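# Place the green block into the blue tray

## Task

Get the green block into the blue tray, paying no attention to any signs found there.

## Robot and tools

Robot: two arms, left_arm and right_arm, each with six joints and a two-finger gripper. In the scene frame the origin sits at table-top height halfway between the arms' nominal bases; +x points out over the table, +z points up, and left_arm is on the +y side (arm names do not match image left or right). Calibrated bases: left_arm at (0, +0.231, 0) m, quat_wxyz (+1.000, 0, 0, -0.020); right_arm at (-0.043, -0.314, 0) m, quat_wxyz (+1.000, 0, 0, +0.015). The gripper's fingers point along its own +z and open and close along its y. end_effector_position marks the spot between the pads, about 1 cm short of the fingertips.

Row layout: every motion row is one flat list of 14 numbers covering both arms, each in [-1, 1]. Numbers 1-6 are left_arm joints in the order shoulder, elbow, waist, wrist pitch, wrist yaw, wrist roll; number 7 is the left opening; numbers 8-14 repeat this for right_arm. Joint numbers are offsets, not poses: they count from the arm's Joint targets as they stood when the action or move began, not from the previous row, so sending the same offset twice moves the joint twice. Scale: 1.0 equals 2.811 rad for shoulder and waist, 2.53 rad for elbow, 2.575 for wrist pitch, 8.12 for wrist yaw, 9.528 for wrist roll. Stated joint ranges in rad: shoulder 0.000 to 3.142, elbow 0.000 to 3.019, waist -2.880 to 2.880, wrist pitch -1.693 to 1.571, wrist yaw -1.571 to 1.571, wrist roll -2.094 to 2.094 (the true ends may differ by up to 0.084). The opening is absolute, not an offset: +1 fully open, -1 shut. To keep a gripper unchanged, resend its current command; writing 0 is itself a half-open command. To hold an arm where it is, give 0 for its six joints.

execute_actions(actions, cameras): actions is a list of actions; each action is a list of up to 15 rows, one row per 1/30 s step, and a short action repeats its final row to fill 15 steps. An action (for both arms) is rejected if it would push a joint more than 0.084 rad beyond a range end; a malformed action, or a first action failing that check, voids the whole call. cameras: list of names, ["all"], [] for none; omitted means all only when actions is empty. An unknown name voids the call.

move(target, speed, blend, opening_speed, grip_force, blocking, cameras): target is one 14-number row or a list of up to 15 rows, all offsets from the same starting Joint targets. All joints travel together, so hands trace curves; nothing steers around obstacles or the other arm. speed is the top rate in rad/s of the joint with the longest travel, 0.01 to 12.57, default 0.5, one value or one per target. blend, in rad, rounds corners between listed targets (0 means stop at each). opening_speed, at least 0.2, is the rate per second of opening change on the -1..+1 scale. grip_force is newtons per pad, 10 to 50 (50 is full, the starting value), one value or one per arm; it persists, and lower force closes slowly. blocking=false returns after about 0.5 s while the move continues. Paths take at least 0.5 s; beyond 10 s they stop short. The result adds a move: line such as done, off_target, moving, held or fault, possibly with limits=held. Done or off_target does not say whether anything is touched.

wait(seconds 0 to 10, cameras): lets time pass with commands held; a running move continues. stop(cameras): brakes a running move. zoom_image(camera, region): region [x0, y0, x1, y1] in pixels of that camera's newest image, at most 504 by 504. finished_scene(scene=1): ends the scene for good.

Cameras: cam_high, cam_low, cam_over, cam_left_wrist, cam_right_wrist, each 896x504.

Results: end_effector_position (m) and end_effector_quat_wxyz are in each arm's own base frame and may be off by a few cm, worse at long reach. Joint positions and Joint velocities give, per arm, the six joints in the order above (rad, rad/s) then the pad gap (m; 0.094 when fully open). Joint targets are what the next offsets count from. Tool commands lists present gripper commands. grip_measured is the measured opening on the command scale; empty it may read slightly wide, and on a firmly held hard part it reads a bit under the part's width. Joint torques include gravity and per-arm offsets; numbers 2 and 4 wrap at ±28 N m. Calls with actions also list joint positions at some steps. Other lines: "joint sent to its limit", "joint command not followed" (a clearance check altered targets), MOTOR HOT and OVER-TEMPERATURE FAULT.

Motion limits: each joint target may lead its measured angle only by a fixed amount, and a target placing the hand over 110 mm from its measured spot is scaled back, so big moves need several actions. Very small turns may not start.

Avoid: letting anything leave the table; dropping objects from height or releasing moving ones; fast hits on fixed or heavy things; the two arms touching or one gripper closing on the other's fingers, which can fail the scene. Squeeze ramps sharply near about 20 N, so close slowly on fragile items; release by commanding well above grip_measured. An arm blocked by something keeps pushing until commanded back past its Joint positions. Holding loads, stretching out, or pushing at unreachable poses heats motors; at 100 °C that arm goes limp and falls for 30 to 60 s or more.

Each tool is called after ">>>" in YAML: its name, and indented under it one key for each argument.

## Session

>>> execute_actions:
  actions: []

Scene clock: 0.00 s.
left_arm: end_effector_position=(+0.4619, -0.5603, +0.2606) grip_measured=+1.000 end_effector_quat_wxyz=(+0.561, +0.353, +0.676, -0.321) | right_arm: end_effector_position=(+0.4737, -0.3680, +0.3235) grip_measured=+1.000 end_effector_quat_wxyz=(+0.471, +0.291, +0.814, +0.175)
Joint names: [shoulder, elbow, waist, wrist pitch, wrist yaw, wrist roll]
Joint positions: left_arm=[1.739 1.215 -0.844 0.357 0.155 -0.014 0.094] | right_arm=[1.485 1.34 -0.853 -0.575 -0.722 0.173 0.094]
Joint velocities: within noise
Joint torques (N m): no reading
Motor temperatures (°C): left_arm=[23 25 21 29 28 25 30] | right_arm=[24 23 29 26 26 25 26]
Heat: left arm: hottest gripper 30 °C; right arm: hottest waist 29 °C.
Joint targets: left_arm=[1.748 1.237 -0.844 0.360 0.155 -0.014] | right_arm=[1.483 1.369 -0.853 -0.571 -0.722 0.173]
Tool commands: left_gripper/opening=+1.0 right_gripper/opening=+1.0

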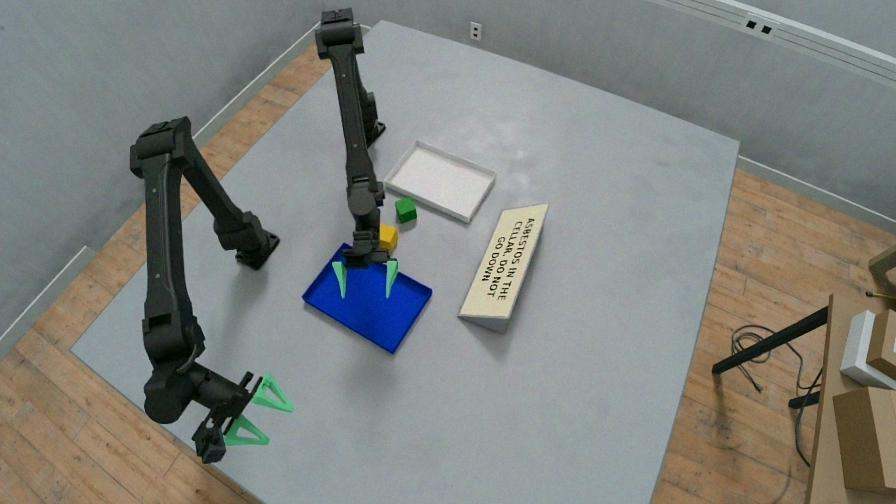

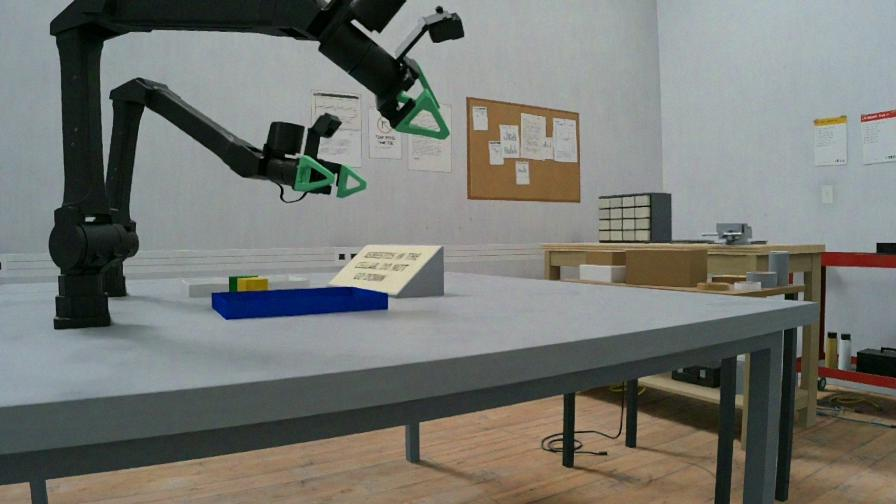

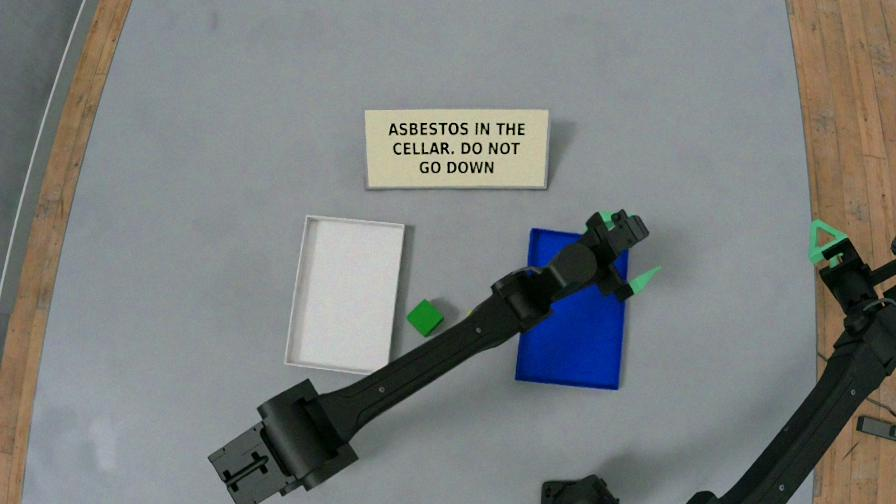

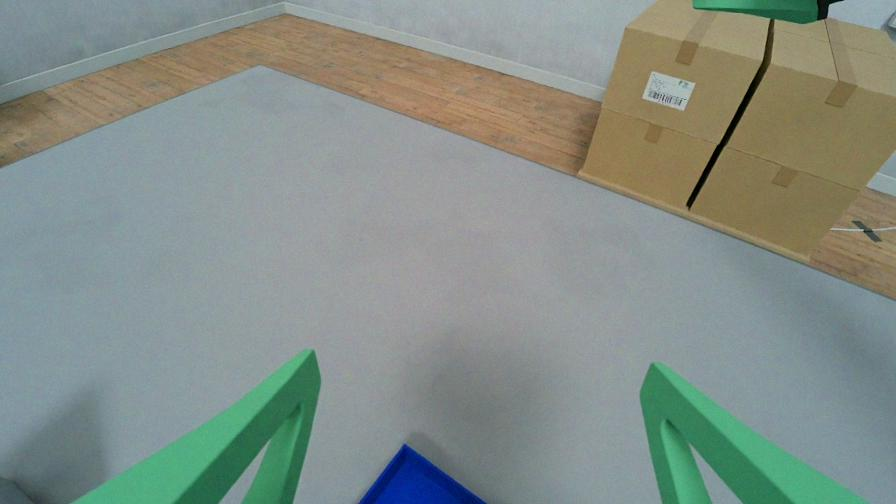

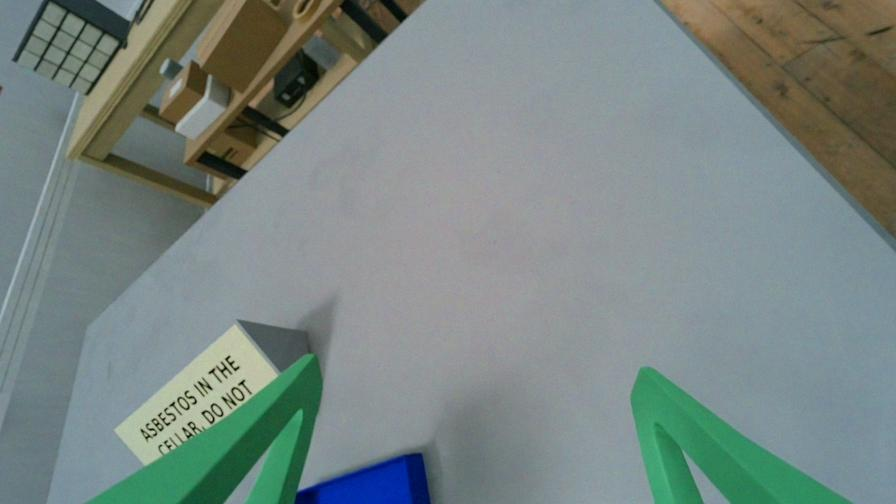

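>>> move:
  target: [-0.195,-0.0542,0.068,-0.7107,-0.0191,0.0015,1,0,0,0,0,0,0,1]
  speed: 1.2
  cameras: ["cam_over","cam_left_wrist","cam_high"]

Scene clock: 42.90 s.
left_arm: end_effector_position=(+0.2617, -0.2075, +0.2274) grip_measured=+1.000 end_effector_quat_wxyz=(+0.010, +0.321, +0.947, -0.005) | right_arm: end_effector_position=(+0.4737, -0.3680, +0.3235) grip_measured=+1.000 end_effector_quat_wxyz=(+0.471, +0.291, +0.814, +0.175)
Joint names: [shoulder, elbow, waist, wrist pitch, wrist yaw, wrist roll]
Joint positions: left_arm=[1.2 1.114 -0.667 -1.462 0.004 -0.014 0.094] | right_arm=[1.485 1.34 -0.853 -0.575 -0.722 0.173 0.094]
Joint torques (N m): left_arm=[-6.3 9.58 0.21 0.28 -0.15 0.07] | right_arm=[-12.22 12.37 1.67 2.09 -0.25 -0.15]
Motor temperatures (°C): left_arm=[26 28 21 29 27 25 29] | right_arm=[26 31 28 25 25 25 25]
Heat: left arm: hottest wrist pitch 29 °C; right arm: hottest elbow 31 °C.
Joint targets: left_arm=[1.199 1.100 -0.653 -1.470 0.000 0.001] | right_arm=[1.483 1.369 -0.853 -0.571 -0.722 0.173]
move: done
Images, in order (width x height): cam_high 896x504, cam_over 896x504, cam_left_wrist 896x504.

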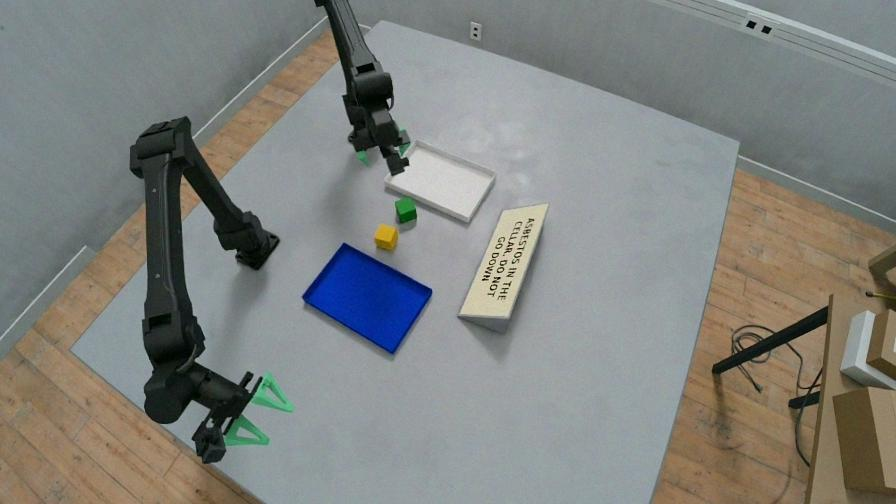

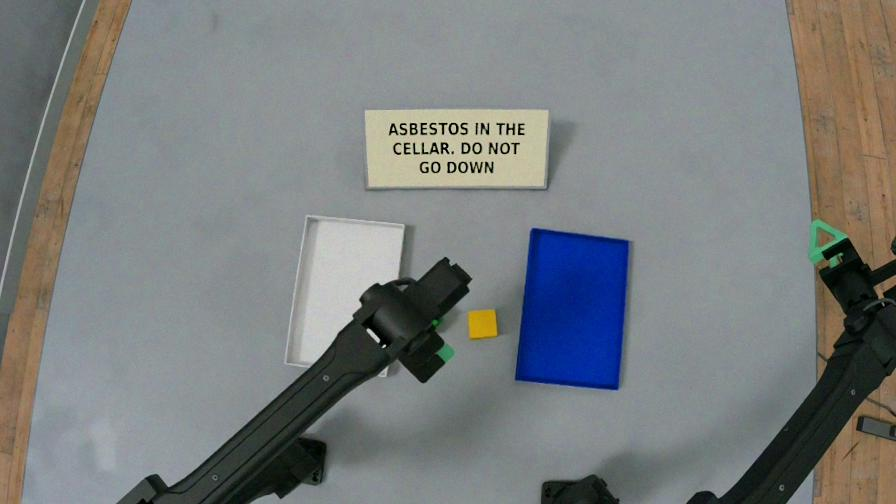

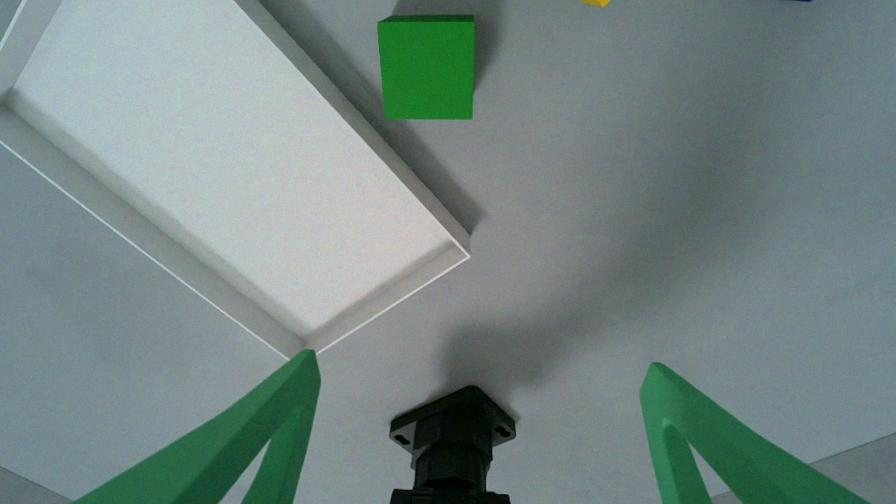

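>>> move:
  target: [0.0288,-0.079,0.0153,0.1087,0,0,1,0,0,0,0,0,0,1]
  speed: 0.6
  cameras: ["cam_over","cam_left_wrist","cam_low"]

Scene clock: 65.63 s.
left_arm: end_effector_position=(+0.2705, -0.1960, +0.1279) grip_measured=+1.000 end_effector_quat_wxyz=(+0.002, +0.300, +0.954, -0.002) | right_arm: end_effector_position=(+0.4737, -0.3680, +0.3235) grip_measured=+1.000 end_effector_quat_wxyz=(+0.471, +0.291, +0.814, +0.175)
Joint names: [shoulder, elbow, waist, wrist pitch, wrist yaw, wrist roll]
Joint positions: left_arm=[1.274 0.908 -0.624 -1.199 0.003 -0.014 0.094] | right_arm=[1.485 1.34 -0.853 -0.575 -0.722 0.173 0.094]
Joint torques (N m): left_arm=[-6.12 9.29 0.21 0.92 -0.14 0.06] | right_arm=[-12.4 12.36 1.85 2.06 -0.26 -0.15]
Heat: left arm: hottest gripper 29 °C; right arm: hottest elbow 33 °C.
Joint targets: left_arm=[1.280 0.900 -0.609 -1.190 0.000 0.001] | right_arm=[1.483 1.369 -0.853 -0.571 -0.722 0.173]
move: done
Images, in order (width x height): cam_low 896x504, cam_over 896x504, cam_left_wrist 896x504.

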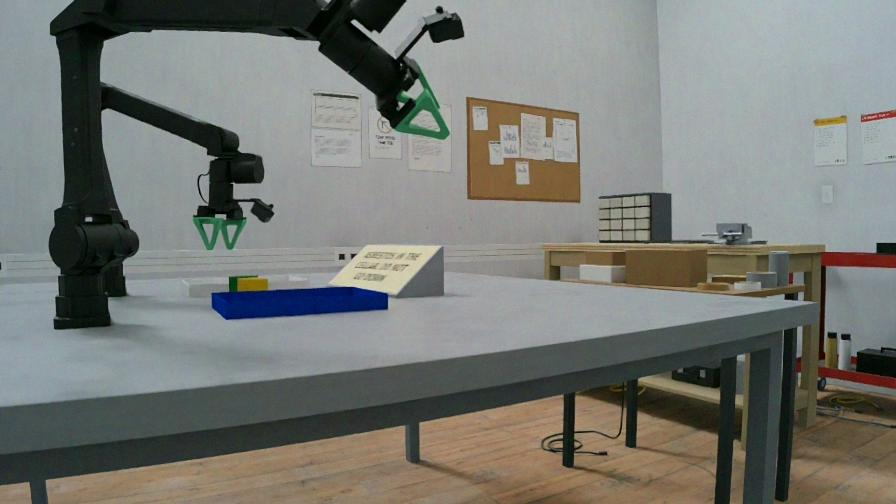

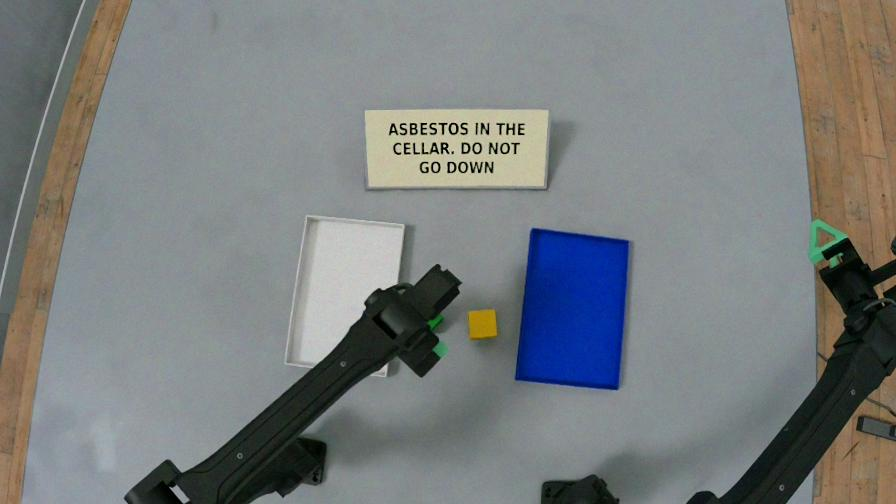

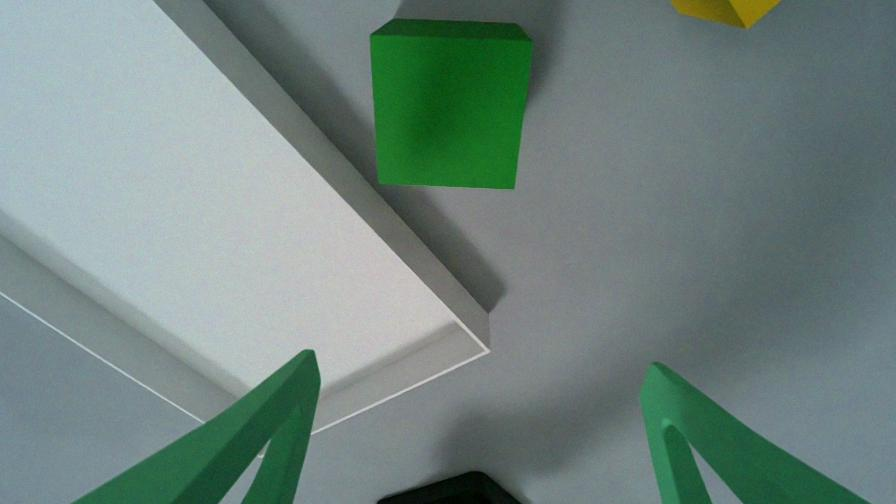

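>>> move:
  target: [0.0815,0.0439,0.005,0.0445,0,0,1,0,0,0,0,0,0,1]
  speed: 0.5
  cameras: ["cam_left_wrist","cam_over"]

Scene clock: 96.63 s.
left_arm: end_effector_position=(+0.3101, -0.2184, +0.0711) grip_measured=+1.000 end_effector_quat_wxyz=(-0.023, +0.294, +0.955, +0.006) | right_arm: end_effector_position=(+0.4737, -0.3680, +0.3235) grip_measured=+1.000 end_effector_quat_wxyz=(+0.471, +0.291, +0.814, +0.175)
Joint names: [shoulder, elbow, waist, wrist pitch, wrist yaw, wrist roll]
Joint positions: left_arm=[1.499 0.965 -0.611 -1.084 0.003 -0.014 0.094] | right_arm=[1.485 1.34 -0.853 -0.575 -0.722 0.173 0.094]
Joint torques (N m): left_arm=[-8.23 13.42 0.38 0.8 -0.14 0.07] | right_arm=[-12.28 12.37 1.79 2.1 -0.25 -0.15]
Heat: left arm: hottest elbow 29 °C; right arm: hottest elbow 34 °C.
Joint targets: left_arm=[1.509 1.011 -0.595 -1.076 0.000 0.001] | right_arm=[1.483 1.369 -0.853 -0.571 -0.722 0.173]
move: off_target (left_arm); left_arm: the elbow is farthest, 0.046 rad from its target
Images, in order (width x height): cam_over 896x504, cam_left_wrist 896x504.

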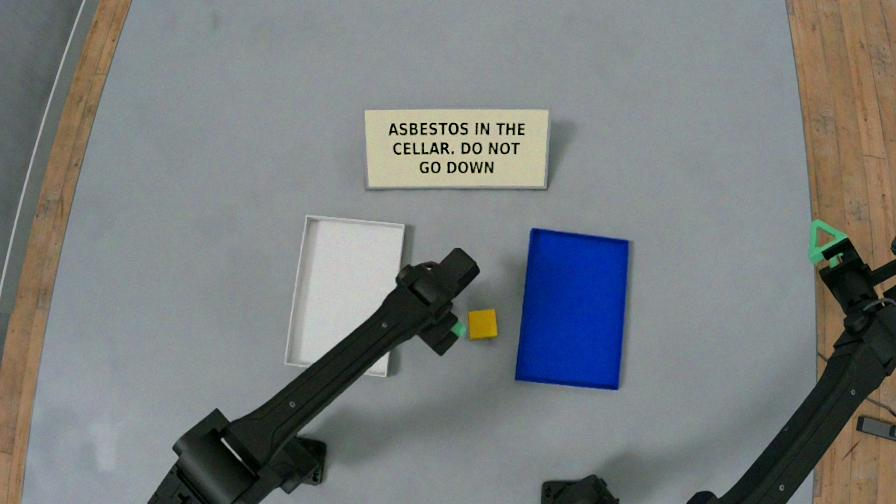

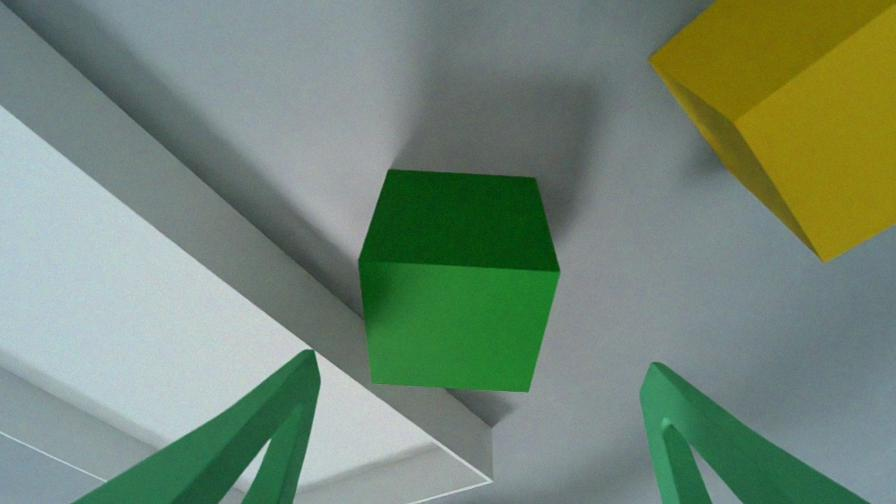

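>>> move:
  target: [0.0274,-0.032,0.0064,0.0606,0,0,0.6,0,0,0,0,0,0,1]
  speed: 0.1
  cameras: ["cam_left_wrist"]

Scene clock: 122.20 s.
left_arm: end_effector_position=(+0.3322, -0.2253, +0.0371) grip_measured=+0.601 end_effector_quat_wxyz=(+0.006, +0.286, +0.958, -0.004) | right_arm: end_effector_position=(+0.4737, -0.3680, +0.3235) grip_measured=+1.000 end_effector_quat_wxyz=(+0.471, +0.291, +0.814, +0.175)
Joint names: [shoulder, elbow, waist, wrist pitch, wrist yaw, wrist roll]
Joint positions: left_arm=[1.568 0.941 -0.593 -0.929 0.003 -0.014 0.075] | right_arm=[1.485 1.34 -0.853 -0.575 -0.722 0.173 0.094]
Joint torques (N m): left_arm=[-8.29 7.68 0.26 1.05 -0.13 0.07] | right_arm=[-12.28 12.38 1.67 2.1 -0.26 -0.15]
Heat: left arm: hottest elbow 31 °C; right arm: hottest elbow 35 °C.
Joint targets: left_arm=[1.586 0.930 -0.577 -0.920 0.000 0.001] | right_arm=[1.483 1.369 -0.853 -0.571 -0.722 0.173]
move: done
Images, in order (width x height): cam_left_wrist 896x504.

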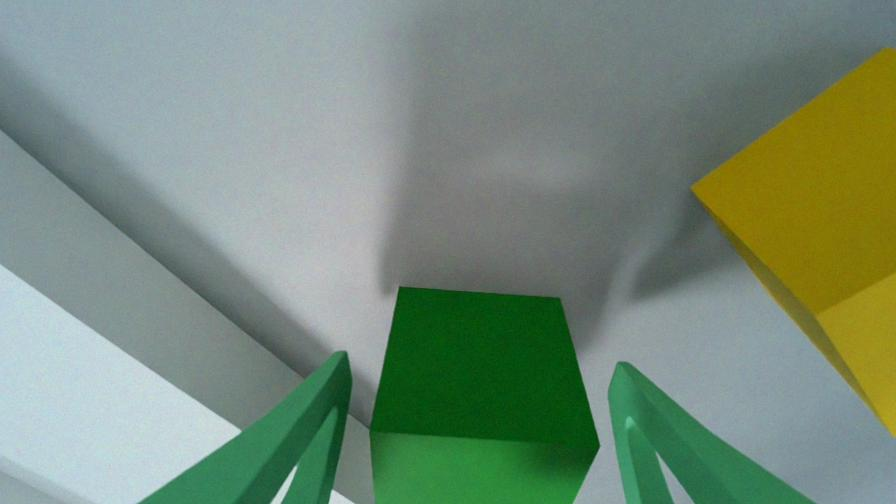

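>>> move:
  target: [-0.0238,-0.0265,0,0,0,0,0.6,0,0,0,0,0,0,1]
  speed: 0.1
  cameras: ["cam_left_wrist"]

Scene clock: 133.13 s.
left_arm: end_effector_position=(+0.3098, -0.2102, +0.0325) grip_measured=+0.601 end_effector_quat_wxyz=(-0.004, +0.286, +0.958, +0.000) | right_arm: end_effector_position=(+0.4737, -0.3680, +0.3235) grip_measured=+1.000 end_effector_quat_wxyz=(+0.471, +0.291, +0.814, +0.175)
Joint names: [shoulder, elbow, waist, wrist pitch, wrist yaw, wrist roll]
Joint positions: left_arm=[1.526 0.875 -0.593 -0.928 0.003 -0.014 0.075] | right_arm=[1.485 1.34 -0.853 -0.575 -0.722 0.173 0.094]
Joint torques (N m): left_arm=[-9.23 7.42 0.26 0.88 -0.15 0.08] | right_arm=[-12.34 12.38 1.85 2.07 -0.25 -0.15]
Heat: left arm: hottest elbow 30 °C; right arm: hottest elbow 35 °C.
Joint targets: left_arm=[1.520 0.863 -0.577 -0.920 0.000 0.001] | right_arm=[1.483 1.369 -0.853 -0.571 -0.722 0.173]
move: done
Images, in order (width x height): cam_left_wrist 896x504.

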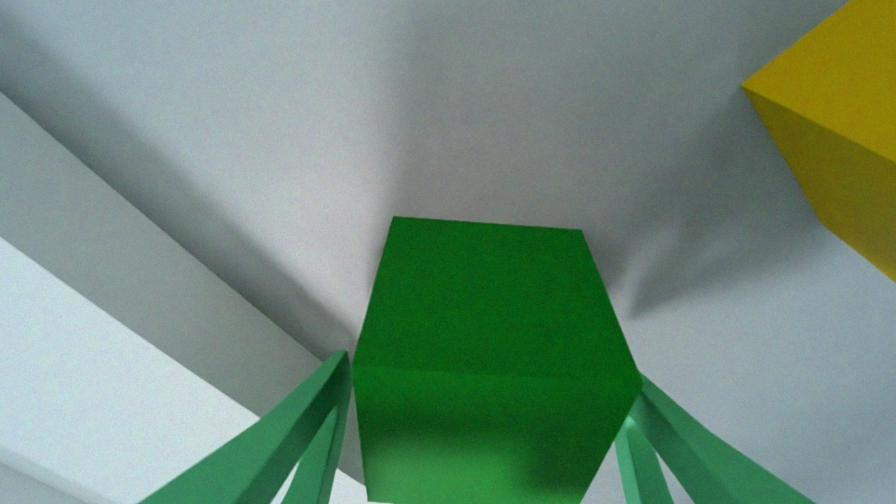

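>>> move:
  target: [0,0,0,0,0,0,0.0,0,0,0,0,0,0,1]
  opening_speed: 0.5
  cameras: ["cam_left_wrist"]

Scene clock: 139.77 s.
left_arm: end_effector_position=(+0.3100, -0.2099, +0.0325) grip_measured=+0.049 end_effector_quat_wxyz=(-0.004, +0.285, +0.958, +0.000) | right_arm: end_effector_position=(+0.4737, -0.3680, +0.3235) grip_measured=+1.000 end_effector_quat_wxyz=(+0.471, +0.291, +0.814, +0.175)
Joint names: [shoulder, elbow, waist, wrist pitch, wrist yaw, wrist roll]
Joint positions: left_arm=[1.526 0.875 -0.593 -0.928 0.003 -0.014 0.049] | right_arm=[1.485 1.34 -0.853 -0.575 -0.722 0.173 0.094]
Joint torques (N m): left_arm=[-9.29 7.41 0.26 0.88 -0.13 0.07] | right_arm=[-12.28 12.37 1.73 2.09 -0.25 -0.14]
Heat: left arm: hottest elbow 29 °C; right arm: hottest elbow 35 °C.
Joint targets: left_arm=[1.520 0.863 -0.577 -0.920 0.000 0.001] | right_arm=[1.483 1.369 -0.853 -0.571 -0.722 0.173]
move: done
Images, in order (width x height): cam_left_wrist 896x504.

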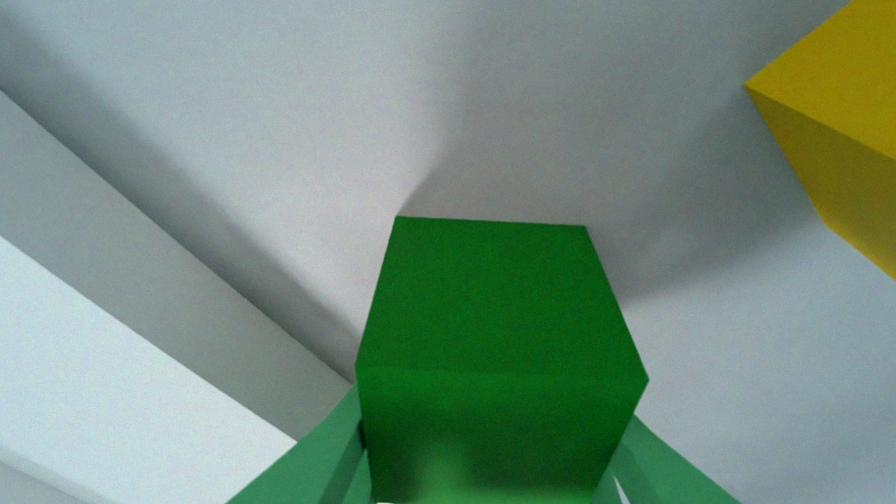

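>>> move:
  target:
    - [0,0,0,0,0,0,-0.1,0,0,0,0,0,0,1]
    - [0,0.1506,0,-0.1363,0,0,-0.1,0,0,0,0,0,0,1]
    - [0.217,0.4415,-0.1451,-0.1864,0,0,-0.1,0,0,0,0,0,0,1]
  speed: 0.5
  blend: [0,0.05,0]
  opening_speed: 0.3
  cameras: ["cam_left_wrist","cam_over"]

Scene clock: 156.67 s.
left_arm: end_effector_position=(+0.3561, -0.5405, +0.0978) grip_measured=+0.046 end_effector_quat_wxyz=(-0.007, +0.468, +0.884, +0.003) | right_arm: end_effector_position=(+0.4737, -0.3680, +0.3235) grip_measured=+1.000 end_effector_quat_wxyz=(+0.471, +0.291, +0.814, +0.175)
Joint names: [shoulder, elbow, waist, wrist pitch, wrist yaw, wrist roll]
Joint positions: left_arm=[2.115 1.922 -0.987 -1.392 0.002 -0.014 0.049] | right_arm=[1.485 1.34 -0.853 -0.575 -0.722 0.173 0.094]
Joint torques (N m): left_arm=[-17.67 15.88 -1.03 0.21 -0.09 0.07] | right_arm=[-12.34 12.38 1.79 2.07 -0.25 -0.14]
Heat: left arm: hottest elbow 29 °C; right arm: hottest elbow 35 °C.
Joint targets: left_arm=[2.130 1.980 -0.985 -1.400 0.000 0.001] | right_arm=[1.483 1.369 -0.853 -0.571 -0.722 0.173]
move: off_target (left_arm); left_arm: the elbow is farthest, 0.058 rad from its target
Images, in order (width x height): cam_over 896x504, cam_left_wrist 896x504.

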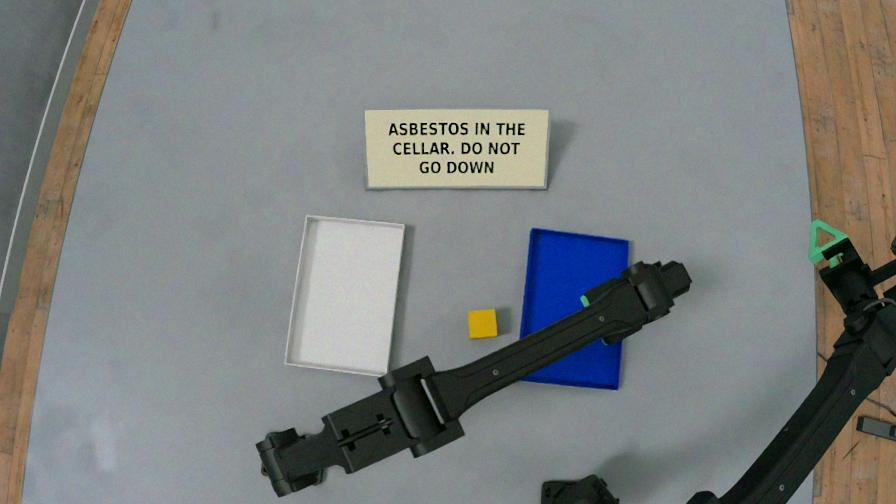

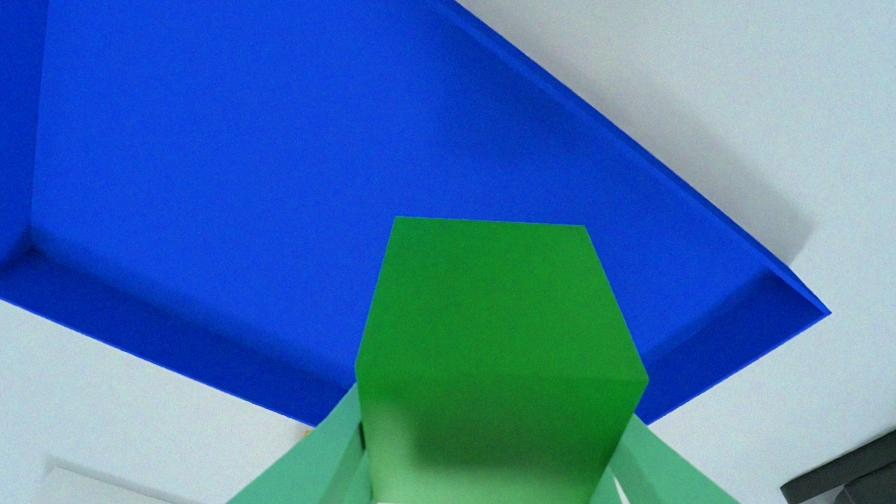

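>>> move:
  target: [-0.0242,-0.1067,0,0.0757,0,0,-0.1,0,0,0,0,0,0,1]
  speed: 0.2
  cameras: ["cam_left_wrist","cam_low"]

Scene clock: 176.47 s.
left_arm: end_effector_position=(+0.3420, -0.5192, +0.0456) grip_measured=+0.046 end_effector_quat_wxyz=(-0.002, +0.468, +0.884, +0.000) | right_arm: end_effector_position=(+0.4737, -0.3680, +0.3235) grip_measured=+1.000 end_effector_quat_wxyz=(+0.471, +0.291, +0.814, +0.175)
Joint names: [shoulder, elbow, waist, wrist pitch, wrist yaw, wrist roll]
Joint positions: left_arm=[2.078 1.718 -0.987 -1.214 0.002 -0.014 0.049] | right_arm=[1.485 1.34 -0.853 -0.575 -0.722 0.173 0.094]
Joint torques (N m): left_arm=[-18.84 9.32 -1.03 0.91 -0.1 0.07] | right_arm=[-12.34 12.38 1.67 2.07 -0.26 -0.15]
Motor temperatures (°C): left_arm=[25 30 21 27 26 24 28] | right_arm=[27 36 28 24 23 23 24]
Heat: left arm: hottest elbow 30 °C; right arm: hottest elbow 36 °C.
Joint targets: left_arm=[2.062 1.710 -0.985 -1.205 0.000 0.001] | right_arm=[1.483 1.369 -0.853 -0.571 -0.722 0.173]
move: done
Images, in order (width x height): cam_low 896x504, cam_left_wrist 896x504.

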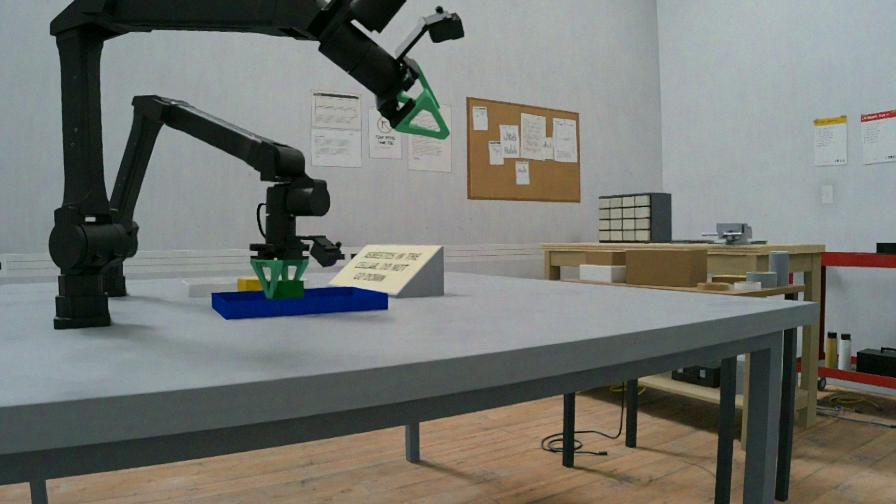

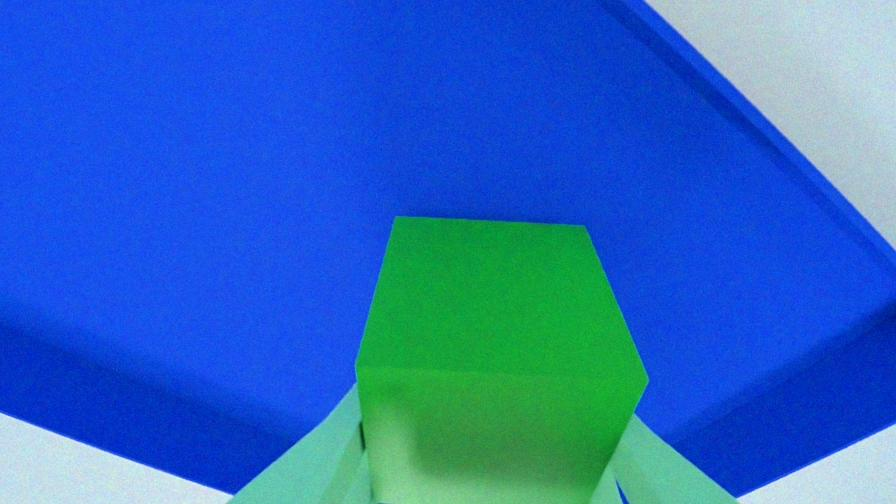

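>>> move:
  target:
    - [0,-0.012,0,0.0117,0,0,-0.1,0,0,0,0,0,0,1]
    - [0,-0.012,0,0.0117,0,0,0.45,0,0,0,0,0,0,1]
    - [-0.01,0.12,0,-0.115,0,0,0.45,0,0,0,0,0,0,1]
  speed: [0.1,0.1,0.4]
  opening_speed: 0.5
  cameras: ["cam_left_wrist","cam_low"]

Scene clock: 186.20 s.
left_arm: end_effector_position=(+0.3492, -0.5302, +0.1678) grip_measured=+0.449 end_effector_quat_wxyz=(+0.006, +0.468, +0.884, -0.004) | right_arm: end_effector_position=(+0.4737, -0.3680, +0.3235) grip_measured=+1.000 end_effector_quat_wxyz=(+0.471, +0.291, +0.814, +0.175)
Joint names: [shoulder, elbow, waist, wrist pitch, wrist yaw, wrist roll]
Joint positions: left_arm=[2.029 1.965 -0.987 -1.493 0.002 -0.014 0.068] | right_arm=[1.485 1.34 -0.853 -0.575 -0.722 0.173 0.094]
Joint torques (N m): left_arm=[-17.55 15.41 -0.97 0.23 -0.09 0.06] | right_arm=[-12.22 12.37 1.73 2.09 -0.26 -0.14]
Heat: left arm: hottest elbow 30 °C; right arm: hottest elbow 36 °C.
Joint targets: left_arm=[2.033 2.014 -0.985 -1.501 0.000 0.001] | right_arm=[1.483 1.369 -0.853 -0.571 -0.722 0.173]
move: off_target (left_arm); left_arm: the elbow is farthest, 0.049 rad from its target
Images, in order (width x height): cam_low 896x504, cam_left_wrist 896x504.

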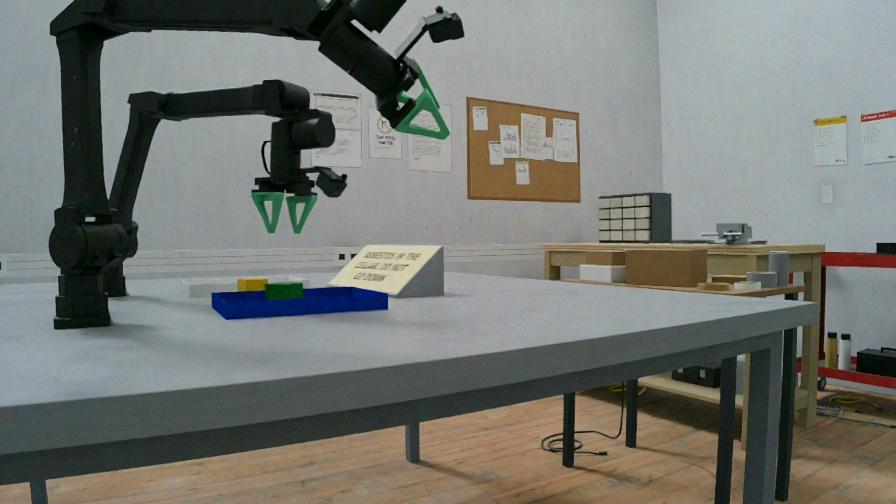

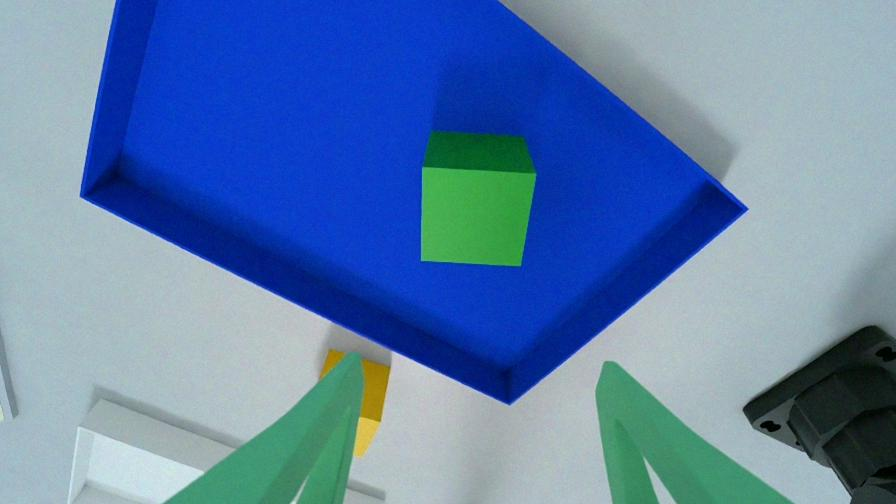

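>>> finished_scene:

The scene is finished: the task was done.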